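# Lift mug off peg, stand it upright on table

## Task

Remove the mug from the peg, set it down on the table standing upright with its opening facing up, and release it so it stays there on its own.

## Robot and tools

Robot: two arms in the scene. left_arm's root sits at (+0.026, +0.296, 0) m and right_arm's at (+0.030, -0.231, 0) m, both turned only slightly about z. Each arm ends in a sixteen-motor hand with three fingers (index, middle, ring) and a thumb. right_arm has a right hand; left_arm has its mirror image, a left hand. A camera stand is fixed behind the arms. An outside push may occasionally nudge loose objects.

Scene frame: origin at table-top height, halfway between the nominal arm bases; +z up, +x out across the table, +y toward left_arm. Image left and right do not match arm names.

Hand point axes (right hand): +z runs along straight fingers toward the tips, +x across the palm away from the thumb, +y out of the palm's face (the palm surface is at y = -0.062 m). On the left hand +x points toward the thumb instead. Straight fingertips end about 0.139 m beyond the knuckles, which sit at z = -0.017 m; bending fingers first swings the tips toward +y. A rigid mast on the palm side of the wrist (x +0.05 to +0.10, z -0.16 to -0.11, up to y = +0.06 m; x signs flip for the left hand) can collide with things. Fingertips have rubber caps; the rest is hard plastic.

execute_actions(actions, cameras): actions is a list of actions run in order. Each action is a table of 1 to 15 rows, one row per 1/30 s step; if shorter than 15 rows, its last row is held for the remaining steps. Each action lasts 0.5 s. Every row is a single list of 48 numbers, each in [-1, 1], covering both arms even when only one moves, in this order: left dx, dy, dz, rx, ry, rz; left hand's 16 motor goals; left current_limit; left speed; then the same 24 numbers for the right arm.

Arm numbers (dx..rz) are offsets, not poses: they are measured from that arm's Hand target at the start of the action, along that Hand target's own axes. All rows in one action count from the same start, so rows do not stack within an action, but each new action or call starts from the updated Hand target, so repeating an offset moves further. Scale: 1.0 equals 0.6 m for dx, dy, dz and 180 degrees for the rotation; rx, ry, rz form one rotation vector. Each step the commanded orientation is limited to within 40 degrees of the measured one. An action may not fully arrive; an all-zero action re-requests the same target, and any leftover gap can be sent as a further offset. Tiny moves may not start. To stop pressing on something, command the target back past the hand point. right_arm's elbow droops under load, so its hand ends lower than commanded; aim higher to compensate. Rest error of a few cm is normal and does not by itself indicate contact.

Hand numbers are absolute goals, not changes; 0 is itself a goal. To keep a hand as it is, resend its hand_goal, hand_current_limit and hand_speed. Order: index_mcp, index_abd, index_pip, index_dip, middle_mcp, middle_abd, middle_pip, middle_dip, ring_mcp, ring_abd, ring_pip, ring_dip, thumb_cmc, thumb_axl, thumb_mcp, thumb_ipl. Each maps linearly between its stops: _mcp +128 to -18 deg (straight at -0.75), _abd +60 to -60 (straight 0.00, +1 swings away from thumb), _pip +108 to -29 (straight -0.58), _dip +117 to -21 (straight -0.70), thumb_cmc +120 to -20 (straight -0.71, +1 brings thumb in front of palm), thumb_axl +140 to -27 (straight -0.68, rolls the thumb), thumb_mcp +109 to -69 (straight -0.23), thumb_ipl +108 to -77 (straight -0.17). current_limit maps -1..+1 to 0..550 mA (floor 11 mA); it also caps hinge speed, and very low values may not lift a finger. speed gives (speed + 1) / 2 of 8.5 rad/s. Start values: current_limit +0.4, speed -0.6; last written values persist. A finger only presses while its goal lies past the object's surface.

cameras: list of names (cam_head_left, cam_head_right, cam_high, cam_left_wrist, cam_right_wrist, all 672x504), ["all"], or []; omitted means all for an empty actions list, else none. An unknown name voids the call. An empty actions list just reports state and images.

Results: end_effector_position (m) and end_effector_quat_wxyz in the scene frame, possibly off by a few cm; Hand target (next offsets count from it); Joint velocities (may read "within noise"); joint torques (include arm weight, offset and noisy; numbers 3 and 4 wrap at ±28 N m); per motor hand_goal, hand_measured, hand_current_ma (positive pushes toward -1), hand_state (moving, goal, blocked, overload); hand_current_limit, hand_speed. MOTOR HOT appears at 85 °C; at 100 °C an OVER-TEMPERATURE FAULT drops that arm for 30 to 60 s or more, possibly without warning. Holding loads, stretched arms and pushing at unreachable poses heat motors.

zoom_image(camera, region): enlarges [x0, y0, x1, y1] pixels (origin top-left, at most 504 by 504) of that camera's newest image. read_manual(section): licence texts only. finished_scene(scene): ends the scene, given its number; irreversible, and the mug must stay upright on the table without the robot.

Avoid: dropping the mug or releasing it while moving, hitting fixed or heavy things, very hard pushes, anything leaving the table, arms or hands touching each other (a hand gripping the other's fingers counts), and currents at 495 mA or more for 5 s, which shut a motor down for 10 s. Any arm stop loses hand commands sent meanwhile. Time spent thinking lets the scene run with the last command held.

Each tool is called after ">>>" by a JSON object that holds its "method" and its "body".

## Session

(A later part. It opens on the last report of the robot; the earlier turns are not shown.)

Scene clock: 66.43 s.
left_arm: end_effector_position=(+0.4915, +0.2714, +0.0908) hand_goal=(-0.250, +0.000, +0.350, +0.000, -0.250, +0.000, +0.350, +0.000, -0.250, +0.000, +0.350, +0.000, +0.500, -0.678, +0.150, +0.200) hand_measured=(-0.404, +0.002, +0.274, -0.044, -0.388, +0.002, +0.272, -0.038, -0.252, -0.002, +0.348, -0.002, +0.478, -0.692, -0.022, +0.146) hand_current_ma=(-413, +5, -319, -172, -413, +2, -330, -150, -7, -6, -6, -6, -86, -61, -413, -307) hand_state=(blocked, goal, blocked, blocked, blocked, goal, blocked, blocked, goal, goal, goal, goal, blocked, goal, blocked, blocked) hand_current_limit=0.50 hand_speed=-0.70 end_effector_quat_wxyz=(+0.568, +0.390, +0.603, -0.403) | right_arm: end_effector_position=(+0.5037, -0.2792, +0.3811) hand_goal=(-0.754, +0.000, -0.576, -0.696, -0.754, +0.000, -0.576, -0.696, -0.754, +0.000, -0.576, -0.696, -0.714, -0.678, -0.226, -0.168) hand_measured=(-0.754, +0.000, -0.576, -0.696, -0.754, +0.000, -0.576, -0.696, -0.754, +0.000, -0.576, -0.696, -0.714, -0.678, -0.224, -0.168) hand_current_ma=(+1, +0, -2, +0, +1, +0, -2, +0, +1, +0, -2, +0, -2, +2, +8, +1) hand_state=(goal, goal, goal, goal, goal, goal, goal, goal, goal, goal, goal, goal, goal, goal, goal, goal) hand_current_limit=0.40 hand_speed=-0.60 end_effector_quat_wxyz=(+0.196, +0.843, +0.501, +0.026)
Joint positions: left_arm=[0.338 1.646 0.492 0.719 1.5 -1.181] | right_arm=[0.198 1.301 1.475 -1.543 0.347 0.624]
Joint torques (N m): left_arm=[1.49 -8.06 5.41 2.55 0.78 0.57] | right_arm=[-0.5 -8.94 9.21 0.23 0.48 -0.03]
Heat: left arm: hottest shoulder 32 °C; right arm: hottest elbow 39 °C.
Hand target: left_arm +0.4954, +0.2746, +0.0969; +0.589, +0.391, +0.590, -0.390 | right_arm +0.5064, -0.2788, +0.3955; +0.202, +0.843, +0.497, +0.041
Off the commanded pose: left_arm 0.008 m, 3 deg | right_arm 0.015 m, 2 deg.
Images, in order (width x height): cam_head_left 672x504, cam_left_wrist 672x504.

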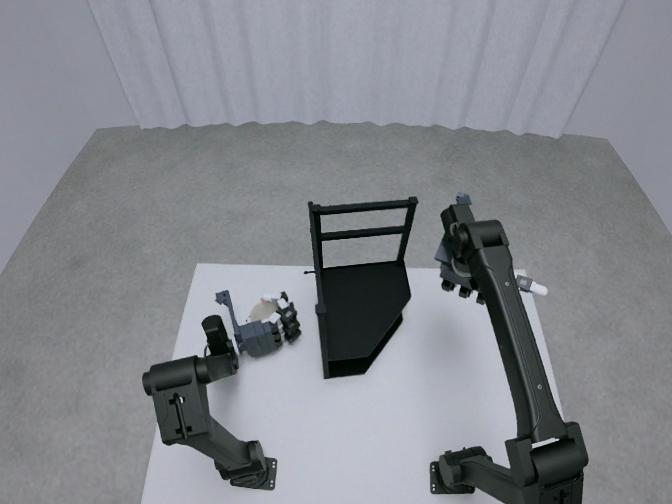

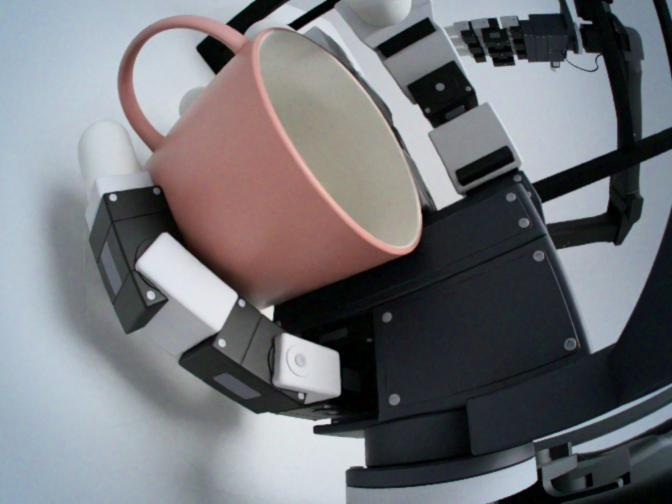

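>>> {"method": "execute_actions", "body": {"actions": [[[0.035,0,0,0,0,0,-0.25,0,0.35,0,-0.25,0,0.35,0,-0.25,0,0.35,0,0.5,-0.678,0.15,0.2,0.5,-0.7,0,0,0,0,0,0,-0.754,0,-0.576,-0.696,-0.754,0,-0.576,-0.696,-0.754,0,-0.576,-0.696,-0.714,-0.678,-0.226,-0.168,0.4,-0.6]]]}}

>>> {"method": "execute_actions", "body": {"actions": [[[0.015,0,0,0,0,0,-0.25,0,0.35,0,-0.25,0,0.35,0,-0.25,0,0.35,0,0.5,-0.678,0.15,0.2,0.5,-0.7,0,0,0,0,0,0,-0.754,0,-0.576,-0.696,-0.754,0,-0.576,-0.696,-0.754,0,-0.576,-0.696,-0.714,-0.678,-0.226,-0.168,0.4,-0.6]]], "cameras": ["cam_left_wrist","cam_head_left"]}}

Scene clock: 67.83 s.
left_arm: end_effector_position=(+0.4920, +0.2718, +0.0704) hand_goal=(-0.250, +0.000, +0.350, +0.000, -0.250, +0.000, +0.350, +0.000, -0.250, +0.000, +0.350, +0.000, +0.500, -0.678, +0.150, +0.200) hand_measured=(-0.404, +0.002, +0.274, -0.044, -0.388, +0.000, +0.272, -0.038, -0.252, -0.002, +0.348, -0.002, +0.478, -0.692, -0.022, +0.146) hand_current_ma=(-412, +5, -319, -172, -413, -1, -330, -145, -6, -6, -6, -6, -81, -62, -413, -307) hand_state=(blocked, goal, blocked, blocked, blocked, goal, blocked, blocked, goal, goal, goal, goal, blocked, goal, blocked, blocked) hand_current_limit=0.50 hand_speed=-0.70 end_effector_quat_wxyz=(+0.569, +0.389, +0.603, -0.403) | right_arm: end_effector_position=(+0.5037, -0.2792, +0.3811) hand_goal=(-0.754, +0.000, -0.576, -0.696, -0.754, +0.000, -0.576, -0.696, -0.754, +0.000, -0.576, -0.696, -0.714, -0.678, -0.226, -0.168) hand_measured=(-0.754, +0.000, -0.576, -0.696, -0.754, +0.000, -0.576, -0.696, -0.754, +0.000, -0.576, -0.696, -0.714, -0.678, -0.224, -0.168) hand_current_ma=(+1, +0, -2, +0, +1, +0, -2, +0, +1, +0, -2, +0, -2, +2, +8, +1) hand_state=(goal, goal, goal, goal, goal, goal, goal, goal, goal, goal, goal, goal, goal, goal, goal, goal) hand_current_limit=0.40 hand_speed=-0.60 end_effector_quat_wxyz=(+0.196, +0.843, +0.501, +0.026)
Joint positions: left_arm=[0.338 1.736 0.486 0.852 1.497 -1.217] | right_arm=[0.198 1.301 1.475 -1.543 0.347 0.624]
Joint torques (N m): left_arm=[1.79 -8.82 4.42 2.55 0.77 0.51] | right_arm=[-0.26 -8.29 9.11 0.43 0.46 -0.01]
Heat: left arm: hottest shoulder 32 °C; right arm: hottest elbow 39 °C.
Hand target: left_arm +0.4953, +0.2746, +0.0759; +0.589, +0.391, +0.590, -0.390 | right_arm +0.5064, -0.2788, +0.3955; +0.202, +0.843, +0.497, +0.041
Off the commanded pose: left_arm 0.007 m, 3 deg | right_arm 0.015 m, 2 deg.

Scene clock: 68.93 s.
left_arm: end_effector_position=(+0.4950, +0.2729, +0.0679) hand_goal=(-0.250, +0.000, +0.350, +0.000, -0.250, +0.000, +0.350, +0.000, -0.250, +0.000, +0.350, +0.000, +0.500, -0.678, +0.150, +0.200) hand_measured=(-0.404, +0.002, +0.274, -0.044, -0.388, +0.000, +0.272, -0.038, -0.252, -0.002, +0.348, -0.002, +0.478, -0.692, -0.022, +0.146) hand_current_ma=(-412, +5, -319, -172, -413, -1, -330, -145, -5, -6, -6, -6, -79, -62, -412, -307) hand_state=(blocked, goal, blocked, blocked, blocked, goal, blocked, blocked, goal, goal, goal, goal, blocked, goal, blocked, blocked) hand_current_limit=0.50 hand_speed=-0.70 end_effector_quat_wxyz=(+0.577, +0.396, +0.595, -0.394) | right_arm: end_effector_position=(+0.5037, -0.2792, +0.3811) hand_goal=(-0.754, +0.000, -0.576, -0.696, -0.754, +0.000, -0.576, -0.696, -0.754, +0.000, -0.576, -0.696, -0.714, -0.678, -0.226, -0.168) hand_measured=(-0.754, +0.000, -0.576, -0.696, -0.754, +0.000, -0.576, -0.696, -0.754, +0.000, -0.576, -0.696, -0.714, -0.678, -0.224, -0.168) hand_current_ma=(+1, +0, -2, +0, +1, +0, -2, +0, +1, +0, -2, +0, -2, +2, +8, +1) hand_state=(goal, goal, goal, goal, goal, goal, goal, goal, goal, goal, goal, goal, goal, goal, goal, goal) hand_current_limit=0.40 hand_speed=-0.60 end_effector_quat_wxyz=(+0.196, +0.843, +0.501, +0.026)
Joint positions: left_arm=[0.338 1.784 0.486 0.987 1.497 -1.272] | right_arm=[0.198 1.301 1.475 -1.543 0.347 0.624]
Joint torques (N m): left_arm=[1.73 -8.06 3.41 2.47 0.47 0.41] | right_arm=[-0.62 -8.94 9.32 0.25 0.5 -0.02]
Heat: left arm: hottest shoulder 32 °C; right arm: hottest elbow 39 °C.
Hand target: left_arm +0.4953, +0.2746, +0.0671; +0.589, +0.391, +0.590, -0.390 | right_arm +0.5064, -0.2788, +0.3955; +0.202, +0.843, +0.497, +0.041
Off the commanded pose: left_arm 0.002 m, 2 deg | right_arm 0.015 m, 2 deg.
Images, in order (width x height): cam_head_left 672x504, cam_left_wrist 672x504.

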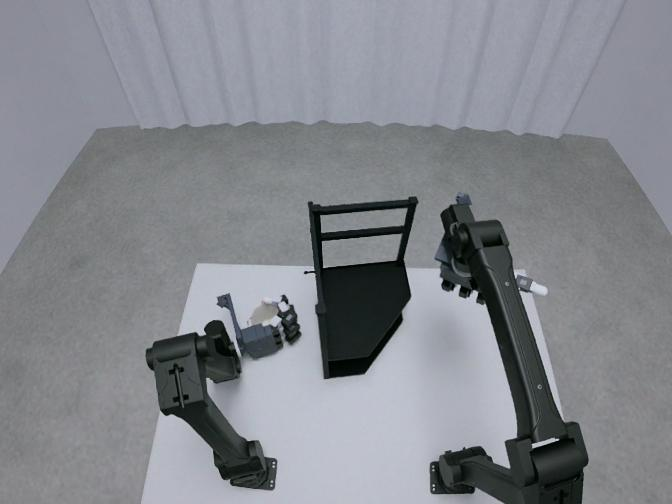

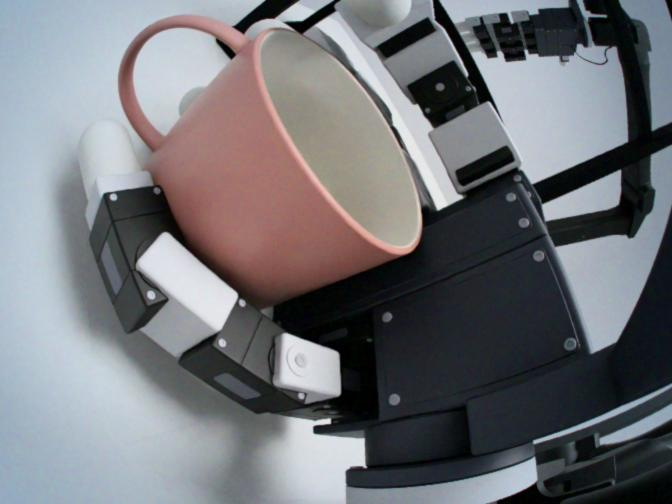

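>>> {"method": "execute_actions", "body": {"actions": [[[0.015,0,0,0,0,0,-0.25,0,0.35,0,-0.25,0,0.35,0,-0.25,0,0.35,0,0.5,-0.678,0.15,0.2,0.5,-0.7,0,0,0,0,0,0,-0.754,0,-0.576,-0.696,-0.754,0,-0.576,-0.696,-0.754,0,-0.576,-0.696,-0.714,-0.678,-0.226,-0.168,0.4,-0.6]]]}}

>>> {"method": "execute_actions", "body": {"actions": [[[0.013,0,0,0,0,0,-0.25,0,0.35,0,-0.25,0,0.35,0,-0.25,0,0.35,0,0.5,-0.678,0.15,0.2,0.5,-0.7,0,0,0,0,0,0,-0.754,0,-0.576,-0.696,-0.754,0,-0.576,-0.696,-0.754,0,-0.576,-0.696,-0.714,-0.678,-0.226,-0.168,0.4,-0.6]]], "cameras": ["cam_left_wrist","cam_head_left"]}}

Scene clock: 70.23 s.
left_arm: end_effector_position=(+0.4970, +0.2737, +0.0671) hand_goal=(-0.250, +0.000, +0.350, +0.000, -0.250, +0.000, +0.350, +0.000, -0.250, +0.000, +0.350, +0.000, +0.500, -0.678, +0.150, +0.200) hand_measured=(-0.404, +0.002, +0.274, -0.044, -0.388, +0.000, +0.272, -0.038, -0.252, -0.002, +0.348, -0.002, +0.478, -0.692, -0.022, +0.146) hand_current_ma=(-412, +5, -319, -172, -413, -1, -330, -145, -5, -6, -6, -6, -79, -62, -413, -307) hand_state=(blocked, goal, blocked, blocked, blocked, goal, blocked, blocked, goal, goal, goal, goal, blocked, goal, blocked, blocked) hand_current_limit=0.50 hand_speed=-0.70 end_effector_quat_wxyz=(+0.587, +0.405, +0.587, -0.383) | right_arm: end_effector_position=(+0.5037, -0.2792, +0.3811) hand_goal=(-0.754, +0.000, -0.576, -0.696, -0.754, +0.000, -0.576, -0.696, -0.754, +0.000, -0.576, -0.696, -0.714, -0.678, -0.226, -0.168) hand_measured=(-0.754, +0.000, -0.576, -0.696, -0.754, +0.000, -0.576, -0.696, -0.754, +0.000, -0.576, -0.696, -0.714, -0.678, -0.224, -0.168) hand_current_ma=(+1, +0, -2, +0, +1, +0, -2, +0, +1, +0, -2, +0, -2, +2, +8, +1) hand_state=(goal, goal, goal, goal, goal, goal, goal, goal, goal, goal, goal, goal, goal, goal, goal, goal) hand_current_limit=0.40 hand_speed=-0.60 end_effector_quat_wxyz=(+0.196, +0.843, +0.501, +0.026)
Joint positions: left_arm=[0.338 1.828 0.486 1.114 1.496 -1.318] | right_arm=[0.198 1.301 1.475 -1.543 0.347 0.624]
Joint torques (N m): left_arm=[1.79 -7.41 2.91 2.07 0.25 0.27] | right_arm=[-0.5 -8.7 9.25 0.42 0.51 -0.02]
Heat: left arm: hottest shoulder 32 °C; right arm: hottest elbow 39 °C.
Hand target: left_arm +0.4954, +0.2746, +0.0580; +0.589, +0.391, +0.590, -0.390 | right_arm +0.5064, -0.2788, +0.3955; +0.202, +0.843, +0.497, +0.041
Off the commanded pose: left_arm 0.009 m, 2 deg | right_arm 0.015 m, 2 deg.

Scene clock: 71.23 s.
left_arm: end_effector_position=(+0.4976, +0.2739, +0.0663) hand_goal=(-0.250, +0.000, +0.350, +0.000, -0.250, +0.000, +0.350, +0.000, -0.250, +0.000, +0.350, +0.000, +0.500, -0.678, +0.150, +0.200) hand_measured=(-0.402, +0.002, +0.274, -0.044, -0.388, +0.000, +0.272, -0.038, -0.252, -0.002, +0.348, -0.002, +0.486, -0.692, -0.022, +0.148) hand_current_ma=(-413, +5, -319, -172, -413, -1, -330, -145, -5, -6, -6, -6, -48, -62, -413, -294) hand_state=(blocked, goal, blocked, blocked, blocked, goal, blocked, blocked, goal, goal, goal, goal, goal, goal, blocked, blocked) hand_current_limit=0.50 hand_speed=-0.70 end_effector_quat_wxyz=(+0.593, +0.410, +0.581, -0.378) | right_arm: end_effector_position=(+0.5037, -0.2792, +0.3811) hand_goal=(-0.754, +0.000, -0.576, -0.696, -0.754, +0.000, -0.576, -0.696, -0.754, +0.000, -0.576, -0.696, -0.714, -0.678, -0.226, -0.168) hand_measured=(-0.754, +0.000, -0.576, -0.696, -0.754, +0.000, -0.576, -0.696, -0.754, +0.000, -0.576, -0.696, -0.714, -0.678, -0.224, -0.168) hand_current_ma=(+1, +0, -2, +0, +1, +0, -2, +0, +1, +0, -2, +0, -2, +2, +8, +1) hand_state=(goal, goal, goal, goal, goal, goal, goal, goal, goal, goal, goal, goal, goal, goal, goal, goal) hand_current_limit=0.40 hand_speed=-0.60 end_effector_quat_wxyz=(+0.196, +0.843, +0.501, +0.026)
Joint positions: left_arm=[0.338 1.865 0.486 1.227 1.496 -1.371] | right_arm=[0.198 1.301 1.475 -1.543 0.347 0.624]
Joint torques (N m): left_arm=[1.67 -7.36 2.69 1.74 0.05 0.21] | right_arm=[-0.73 -9.05 9.05 0.42 0.49 0.01]
Heat: left arm: hottest shoulder 32 °C; right arm: hottest elbow 39 °C.
Hand target: left_arm +0.4954, +0.2747, +0.0502; +0.589, +0.391, +0.590, -0.390 | right_arm +0.5064, -0.2788, +0.3955; +0.202, +0.843, +0.497, +0.041
Off the commanded pose: left_arm 0.016 m, 3 deg | right_arm 0.015 m, 2 deg.
Images, in order (width x height): cam_head_left 672x504, cam_left_wrist 672x504.

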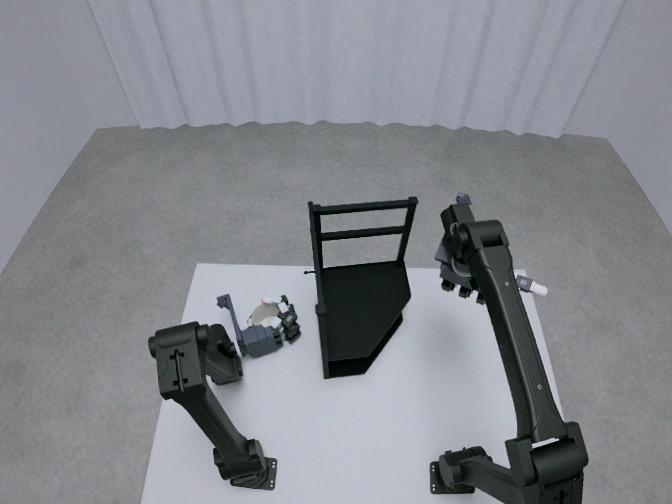

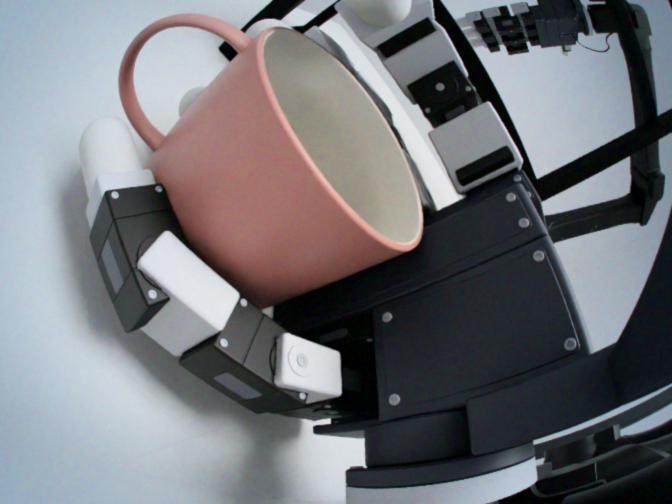

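>>> {"method": "execute_actions", "body": {"actions": [[[-0.025,0,0,0,0,0,-0.4,0,0.27,-0.04,-0.39,0,0.27,-0.04,-0.35,0,0.2,-0.1,0.5,-0.678,-0.02,0.14,0.5,-0.8,0,0,0,0,0,0,-0.754,0,-0.576,-0.696,-0.754,0,-0.576,-0.696,-0.754,0,-0.576,-0.696,-0.714,-0.678,-0.226,-0.168,0.4,-0.6]],[[0,0,0,0,0,0,-0.45,0,0.15,-0.15,-0.45,0,0.15,-0.15,-0.5,0,0.0,-0.3,0.5,-0.678,-0.1,0.05,0.5,-0.8,0,0,0,0,0,0,-0.754,0,-0.576,-0.696,-0.754,0,-0.576,-0.696,-0.754,0,-0.576,-0.696,-0.714,-0.678,-0.226,-0.168,0.4,-0.6]]], "cameras": ["cam_left_wrist"]}}

>>> {"method": "execute_actions", "body": {"actions": [[[0,0,0,0,0,0,-0.7,0,-0.3,-0.6,-0.7,0,-0.3,-0.6,-0.7,0,-0.3,-0.6,0.5,-0.678,-0.226,-0.168,0.5,-0.7,0,0,0,0,0,0,-0.754,0,-0.576,-0.696,-0.754,0,-0.576,-0.696,-0.754,0,-0.576,-0.696,-0.714,-0.678,-0.226,-0.168,0.4,-0.6]]], "cameras": ["cam_left_wrist","cam_head_left"]}}

Scene clock: 73.47 s.
left_arm: end_effector_position=(+0.4972, +0.2743, +0.0690) hand_goal=(-0.450, +0.000, +0.150, -0.150, -0.450, +0.000, +0.150, -0.150, -0.500, +0.000, +0.000, -0.300, +0.500, -0.678, -0.100, +0.050) hand_measured=(-0.448, +0.000, +0.152, -0.148, -0.448, +0.000, +0.154, -0.146, -0.498, -0.002, +0.002, -0.298, +0.492, -0.682, -0.098, +0.052) hand_current_ma=(+6, -1, +8, +7, +8, -2, +9, +9, +8, -6, +8, +7, -27, -16, +7, +9) hand_state=(goal, goal, goal, goal, goal, goal, goal, goal, goal, goal, goal, goal, goal, goal, goal, goal) hand_current_limit=0.50 hand_speed=-0.80 end_effector_quat_wxyz=(+0.588, +0.396, +0.589, -0.388) | right_arm: end_effector_position=(+0.5037, -0.2792, +0.3811) hand_goal=(-0.754, +0.000, -0.576, -0.696, -0.754, +0.000, -0.576, -0.696, -0.754, +0.000, -0.576, -0.696, -0.714, -0.678, -0.226, -0.168) hand_measured=(-0.754, +0.000, -0.576, -0.696, -0.754, +0.000, -0.576, -0.696, -0.754, +0.000, -0.576, -0.696, -0.714, -0.678, -0.224, -0.168) hand_current_ma=(+1, +0, -2, +0, +1, +0, -2, +0, +1, +0, -2, +0, -2, +2, +8, +1) hand_state=(goal, goal, goal, goal, goal, goal, goal, goal, goal, goal, goal, goal, goal, goal, goal, goal) hand_current_limit=0.40 hand_speed=-0.60 end_effector_quat_wxyz=(+0.196, +0.843, +0.501, +0.026)
Joint positions: left_arm=[0.338 1.862 0.482 1.294 1.489 -1.477] | right_arm=[0.198 1.301 1.475 -1.543 0.347 0.624]
Joint torques (N m): left_arm=[1.67 -8.53 2.5 2.06 0.15 0.29] | right_arm=[0.09 -8.53 9.17 0.38 0.49 0.01]
Heat: left arm: hottest shoulder 32 °C; right arm: hottest elbow 39 °C.
Hand target: left_arm +0.4953, +0.2746, +0.0651; +0.589, +0.391, +0.590, -0.391 | right_arm +0.5064, -0.2788, +0.3955; +0.202, +0.843, +0.497, +0.041
Off the commanded pose: left_arm 0.004 m, 1 deg | right_arm 0.015 m, 2 deg.
Images, in order (width x height): cam_left_wrist 672x504.

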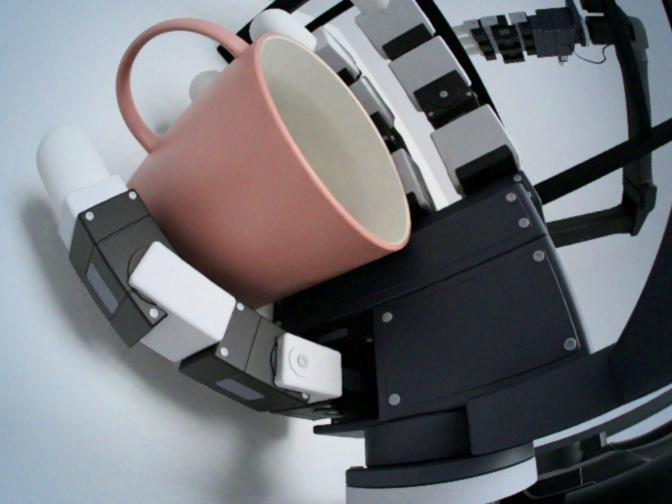

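Scene clock: 74.37 s.
left_arm: end_effector_position=(+0.4976, +0.2745, +0.0724) hand_goal=(-0.700, +0.000, -0.300, -0.600, -0.700, +0.000, -0.300, -0.600, -0.700, +0.000, -0.300, -0.600, +0.500, -0.678, -0.226, -0.168) hand_measured=(-0.698, -0.002, -0.298, -0.598, -0.698, -0.002, -0.296, -0.596, -0.698, -0.002, -0.298, -0.598, +0.492, -0.680, -0.224, -0.166) hand_current_ma=(+6, -3, +8, +7, +7, -3, +9, +9, +7, -6, +9, +7, -27, -7, +7, +9) hand_state=(goal, goal, goal, goal, goal, goal, goal, goal, goal, goal, goal, goal, goal, goal, goal, goal) hand_current_limit=0.50 hand_speed=-0.70 end_effector_quat_wxyz=(+0.590, +0.397, +0.587, -0.386) | right_arm: end_effector_position=(+0.5037, -0.2792, +0.3811) hand_goal=(-0.754, +0.000, -0.576, -0.696, -0.754, +0.000, -0.576, -0.696, -0.754, +0.000, -0.576, -0.696, -0.714, -0.678, -0.226, -0.168) hand_measured=(-0.754, +0.000, -0.576, -0.696, -0.754, +0.000, -0.576, -0.696, -0.754, +0.000, -0.576, -0.696, -0.714, -0.678, -0.224, -0.168) hand_current_ma=(+1, +0, -2, +0, +1, +0, -2, +0, +1, +0, -2, +0, -2, +2, +8, +1) hand_state=(goal, goal, goal, goal, goal, goal, goal, goal, goal, goal, goal, goal, goal, goal, goal, goal) hand_current_limit=0.40 hand_speed=-0.60 end_effector_quat_wxyz=(+0.196, +0.843, +0.501, +0.026)
Joint positions: left_arm=[0.338 1.862 0.482 1.325 1.489 -1.501] | right_arm=[0.198 1.301 1.475 -1.543 0.347 0.624]
Joint torques (N m): left_arm=[1.14 -7.71 2.45 2.02 0.07 0.2] | right_arm=[-0.26 -8.88 9.18 0.29 0.55 0]
Heat: left arm: hottest shoulder 32 °C; right arm: hottest elbow 39 °C.
Hand target: left_arm +0.4953, +0.2746, +0.0651; +0.589, +0.391, +0.590, -0.391 | right_arm +0.5064, -0.2788, +0.3955; +0.202, +0.843, +0.497, +0.041
Off the commanded pose: left_arm 0.008 m, 1 deg | right_arm 0.015 m, 2 deg.
Images, in order (width x height): cam_head_left 672x504, cam_left_wrist 672x504.

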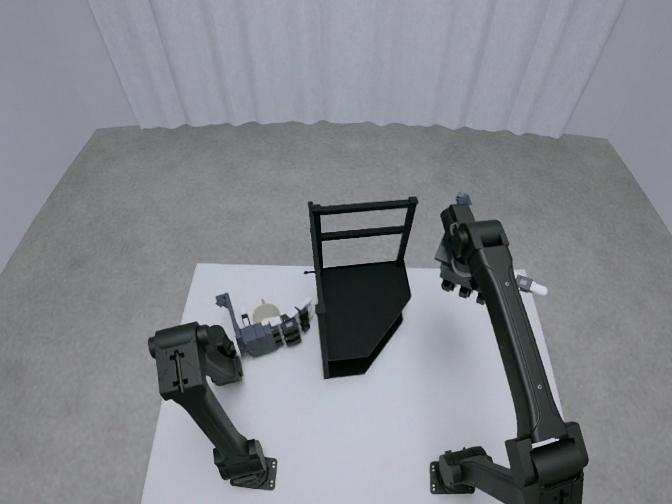

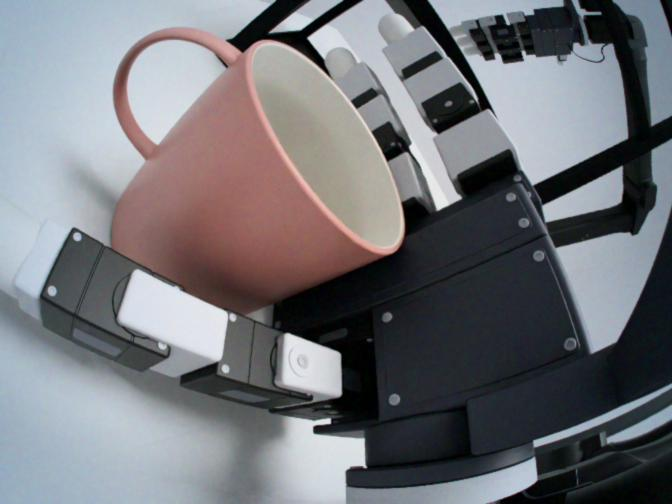

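>>> {"method": "execute_actions", "body": {"actions": [[[-0.005,-0.07,0,0,0,0,-0.7,0,-0.3,-0.6,-0.7,0,-0.3,-0.6,-0.7,0,-0.3,-0.6,0.5,-0.678,-0.226,-0.168,0.5,-0.7,0,0,0,0,0,0,-0.754,0,-0.576,-0.696,-0.754,0,-0.576,-0.696,-0.754,0,-0.576,-0.696,-0.714,-0.678,-0.226,-0.168,0.4,-0.6]],[[-0.01,-0.07,0,0,0,0,-0.7,0,-0.3,-0.6,-0.7,0,-0.3,-0.6,-0.7,0,-0.3,-0.6,0.5,-0.678,-0.226,-0.168,0.5,-0.7,0,0,0,0,0,0,-0.754,0,-0.576,-0.696,-0.754,0,-0.576,-0.696,-0.754,0,-0.576,-0.696,-0.714,-0.678,-0.226,-0.168,0.4,-0.6]],[[-0.02,-0.08,0,0,0,0,-0.7,0,-0.3,-0.6,-0.7,0,-0.3,-0.6,-0.7,0,-0.3,-0.6,0.5,-0.678,-0.226,-0.168,0.5,-0.7,0,0,0,0,0,0,-0.754,0,-0.576,-0.696,-0.754,0,-0.576,-0.696,-0.754,0,-0.576,-0.696,-0.714,-0.678,-0.226,-0.168,0.4,-0.6]]], "cameras": ["cam_left_wrist","cam_head_left","cam_high"]}}

Scene clock: 76.90 s.
left_arm: end_effector_position=(+0.3747, +0.2259, +0.0824) hand_goal=(-0.700, +0.000, -0.300, -0.600, -0.700, +0.000, -0.300, -0.600, -0.700, +0.000, -0.300, -0.600, +0.500, -0.678, -0.226, -0.168) hand_measured=(-0.700, -0.002, -0.298, -0.598, -0.700, -0.002, -0.298, -0.598, -0.698, -0.028, -0.298, -0.598, +0.492, -0.680, -0.224, -0.166) hand_current_ma=(+2, -3, +6, +7, +3, -3, +7, +8, +4, -92, +8, +6, -27, -7, +6, +8) hand_state=(goal, goal, goal, goal, goal, goal, goal, goal, goal, blocked, goal, goal, goal, goal, goal, goal) hand_current_limit=0.50 hand_speed=-0.70 end_effector_quat_wxyz=(+0.584, +0.386, +0.596, -0.393) | right_arm: end_effector_position=(+0.5037, -0.2792, +0.3811) hand_goal=(-0.754, +0.000, -0.576, -0.696, -0.754, +0.000, -0.576, -0.696, -0.754, +0.000, -0.576, -0.696, -0.714, -0.678, -0.226, -0.168) hand_measured=(-0.754, +0.000, -0.576, -0.696, -0.754, +0.000, -0.576, -0.696, -0.754, +0.000, -0.576, -0.696, -0.714, -0.678, -0.224, -0.168) hand_current_ma=(+1, +0, -2, +0, +1, +0, -2, +0, +1, +0, -2, +0, -2, +2, +8, +1) hand_state=(goal, goal, goal, goal, goal, goal, goal, goal, goal, goal, goal, goal, goal, goal, goal, goal) hand_current_limit=0.40 hand_speed=-0.60 end_effector_quat_wxyz=(+0.196, +0.843, +0.501, +0.026)
Joint positions: left_arm=[0.295 1.722 0.125 1.535 1.438 -1.528] | right_arm=[0.198 1.301 1.475 -1.543 0.347 0.624]
Joint torques (N m): left_arm=[0.38 -5.66 0.54 2.29 0.01 0.28] | right_arm=[-0.67 -9 9.31 0.35 0.47 0.01]
Heat: left arm: hottest shoulder 32 °C; right arm: hottest elbow 39 °C.
Hand target: left_arm +0.3738, +0.2232, +0.0862; +0.589, +0.391, +0.590, -0.390 | right_arm +0.5064, -0.2788, +0.3955; +0.202, +0.843, +0.497, +0.041
Off the commanded pose: left_arm 0.005 m, 1 deg | right_arm 0.015 m, 2 deg.
Images, in order (width x height): cam_head_left 672x504, cam_high 672x504, cam_left_wrist 672x504.

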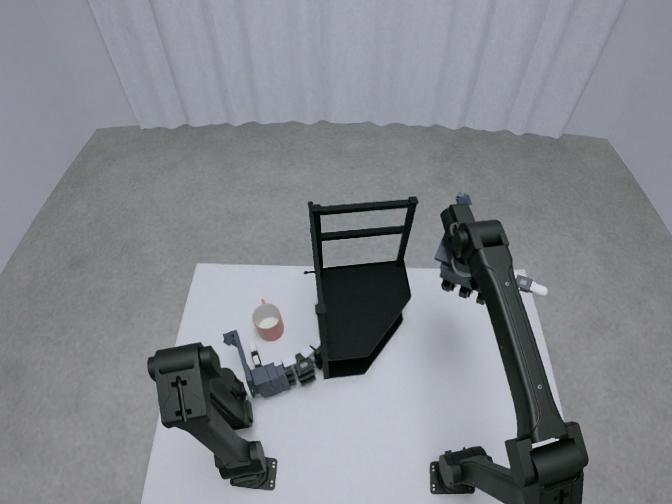

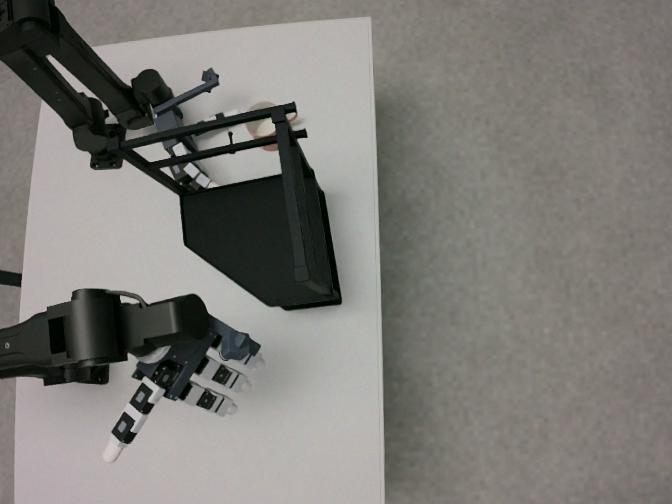

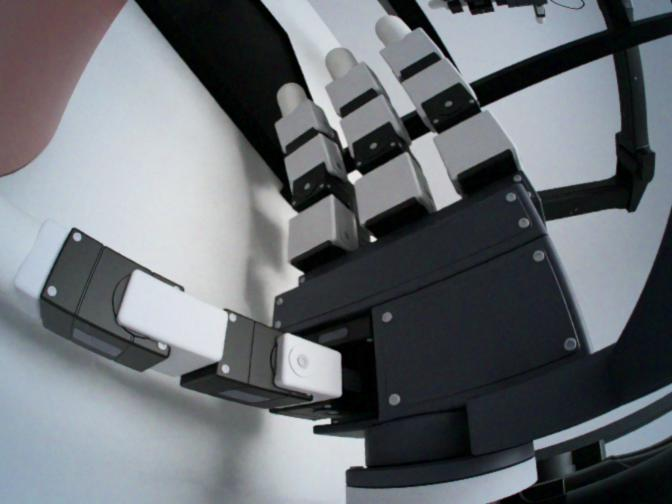

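>>> {"method": "finished_scene", "body": {"scene": 1}}

The scene is finished: the task was done.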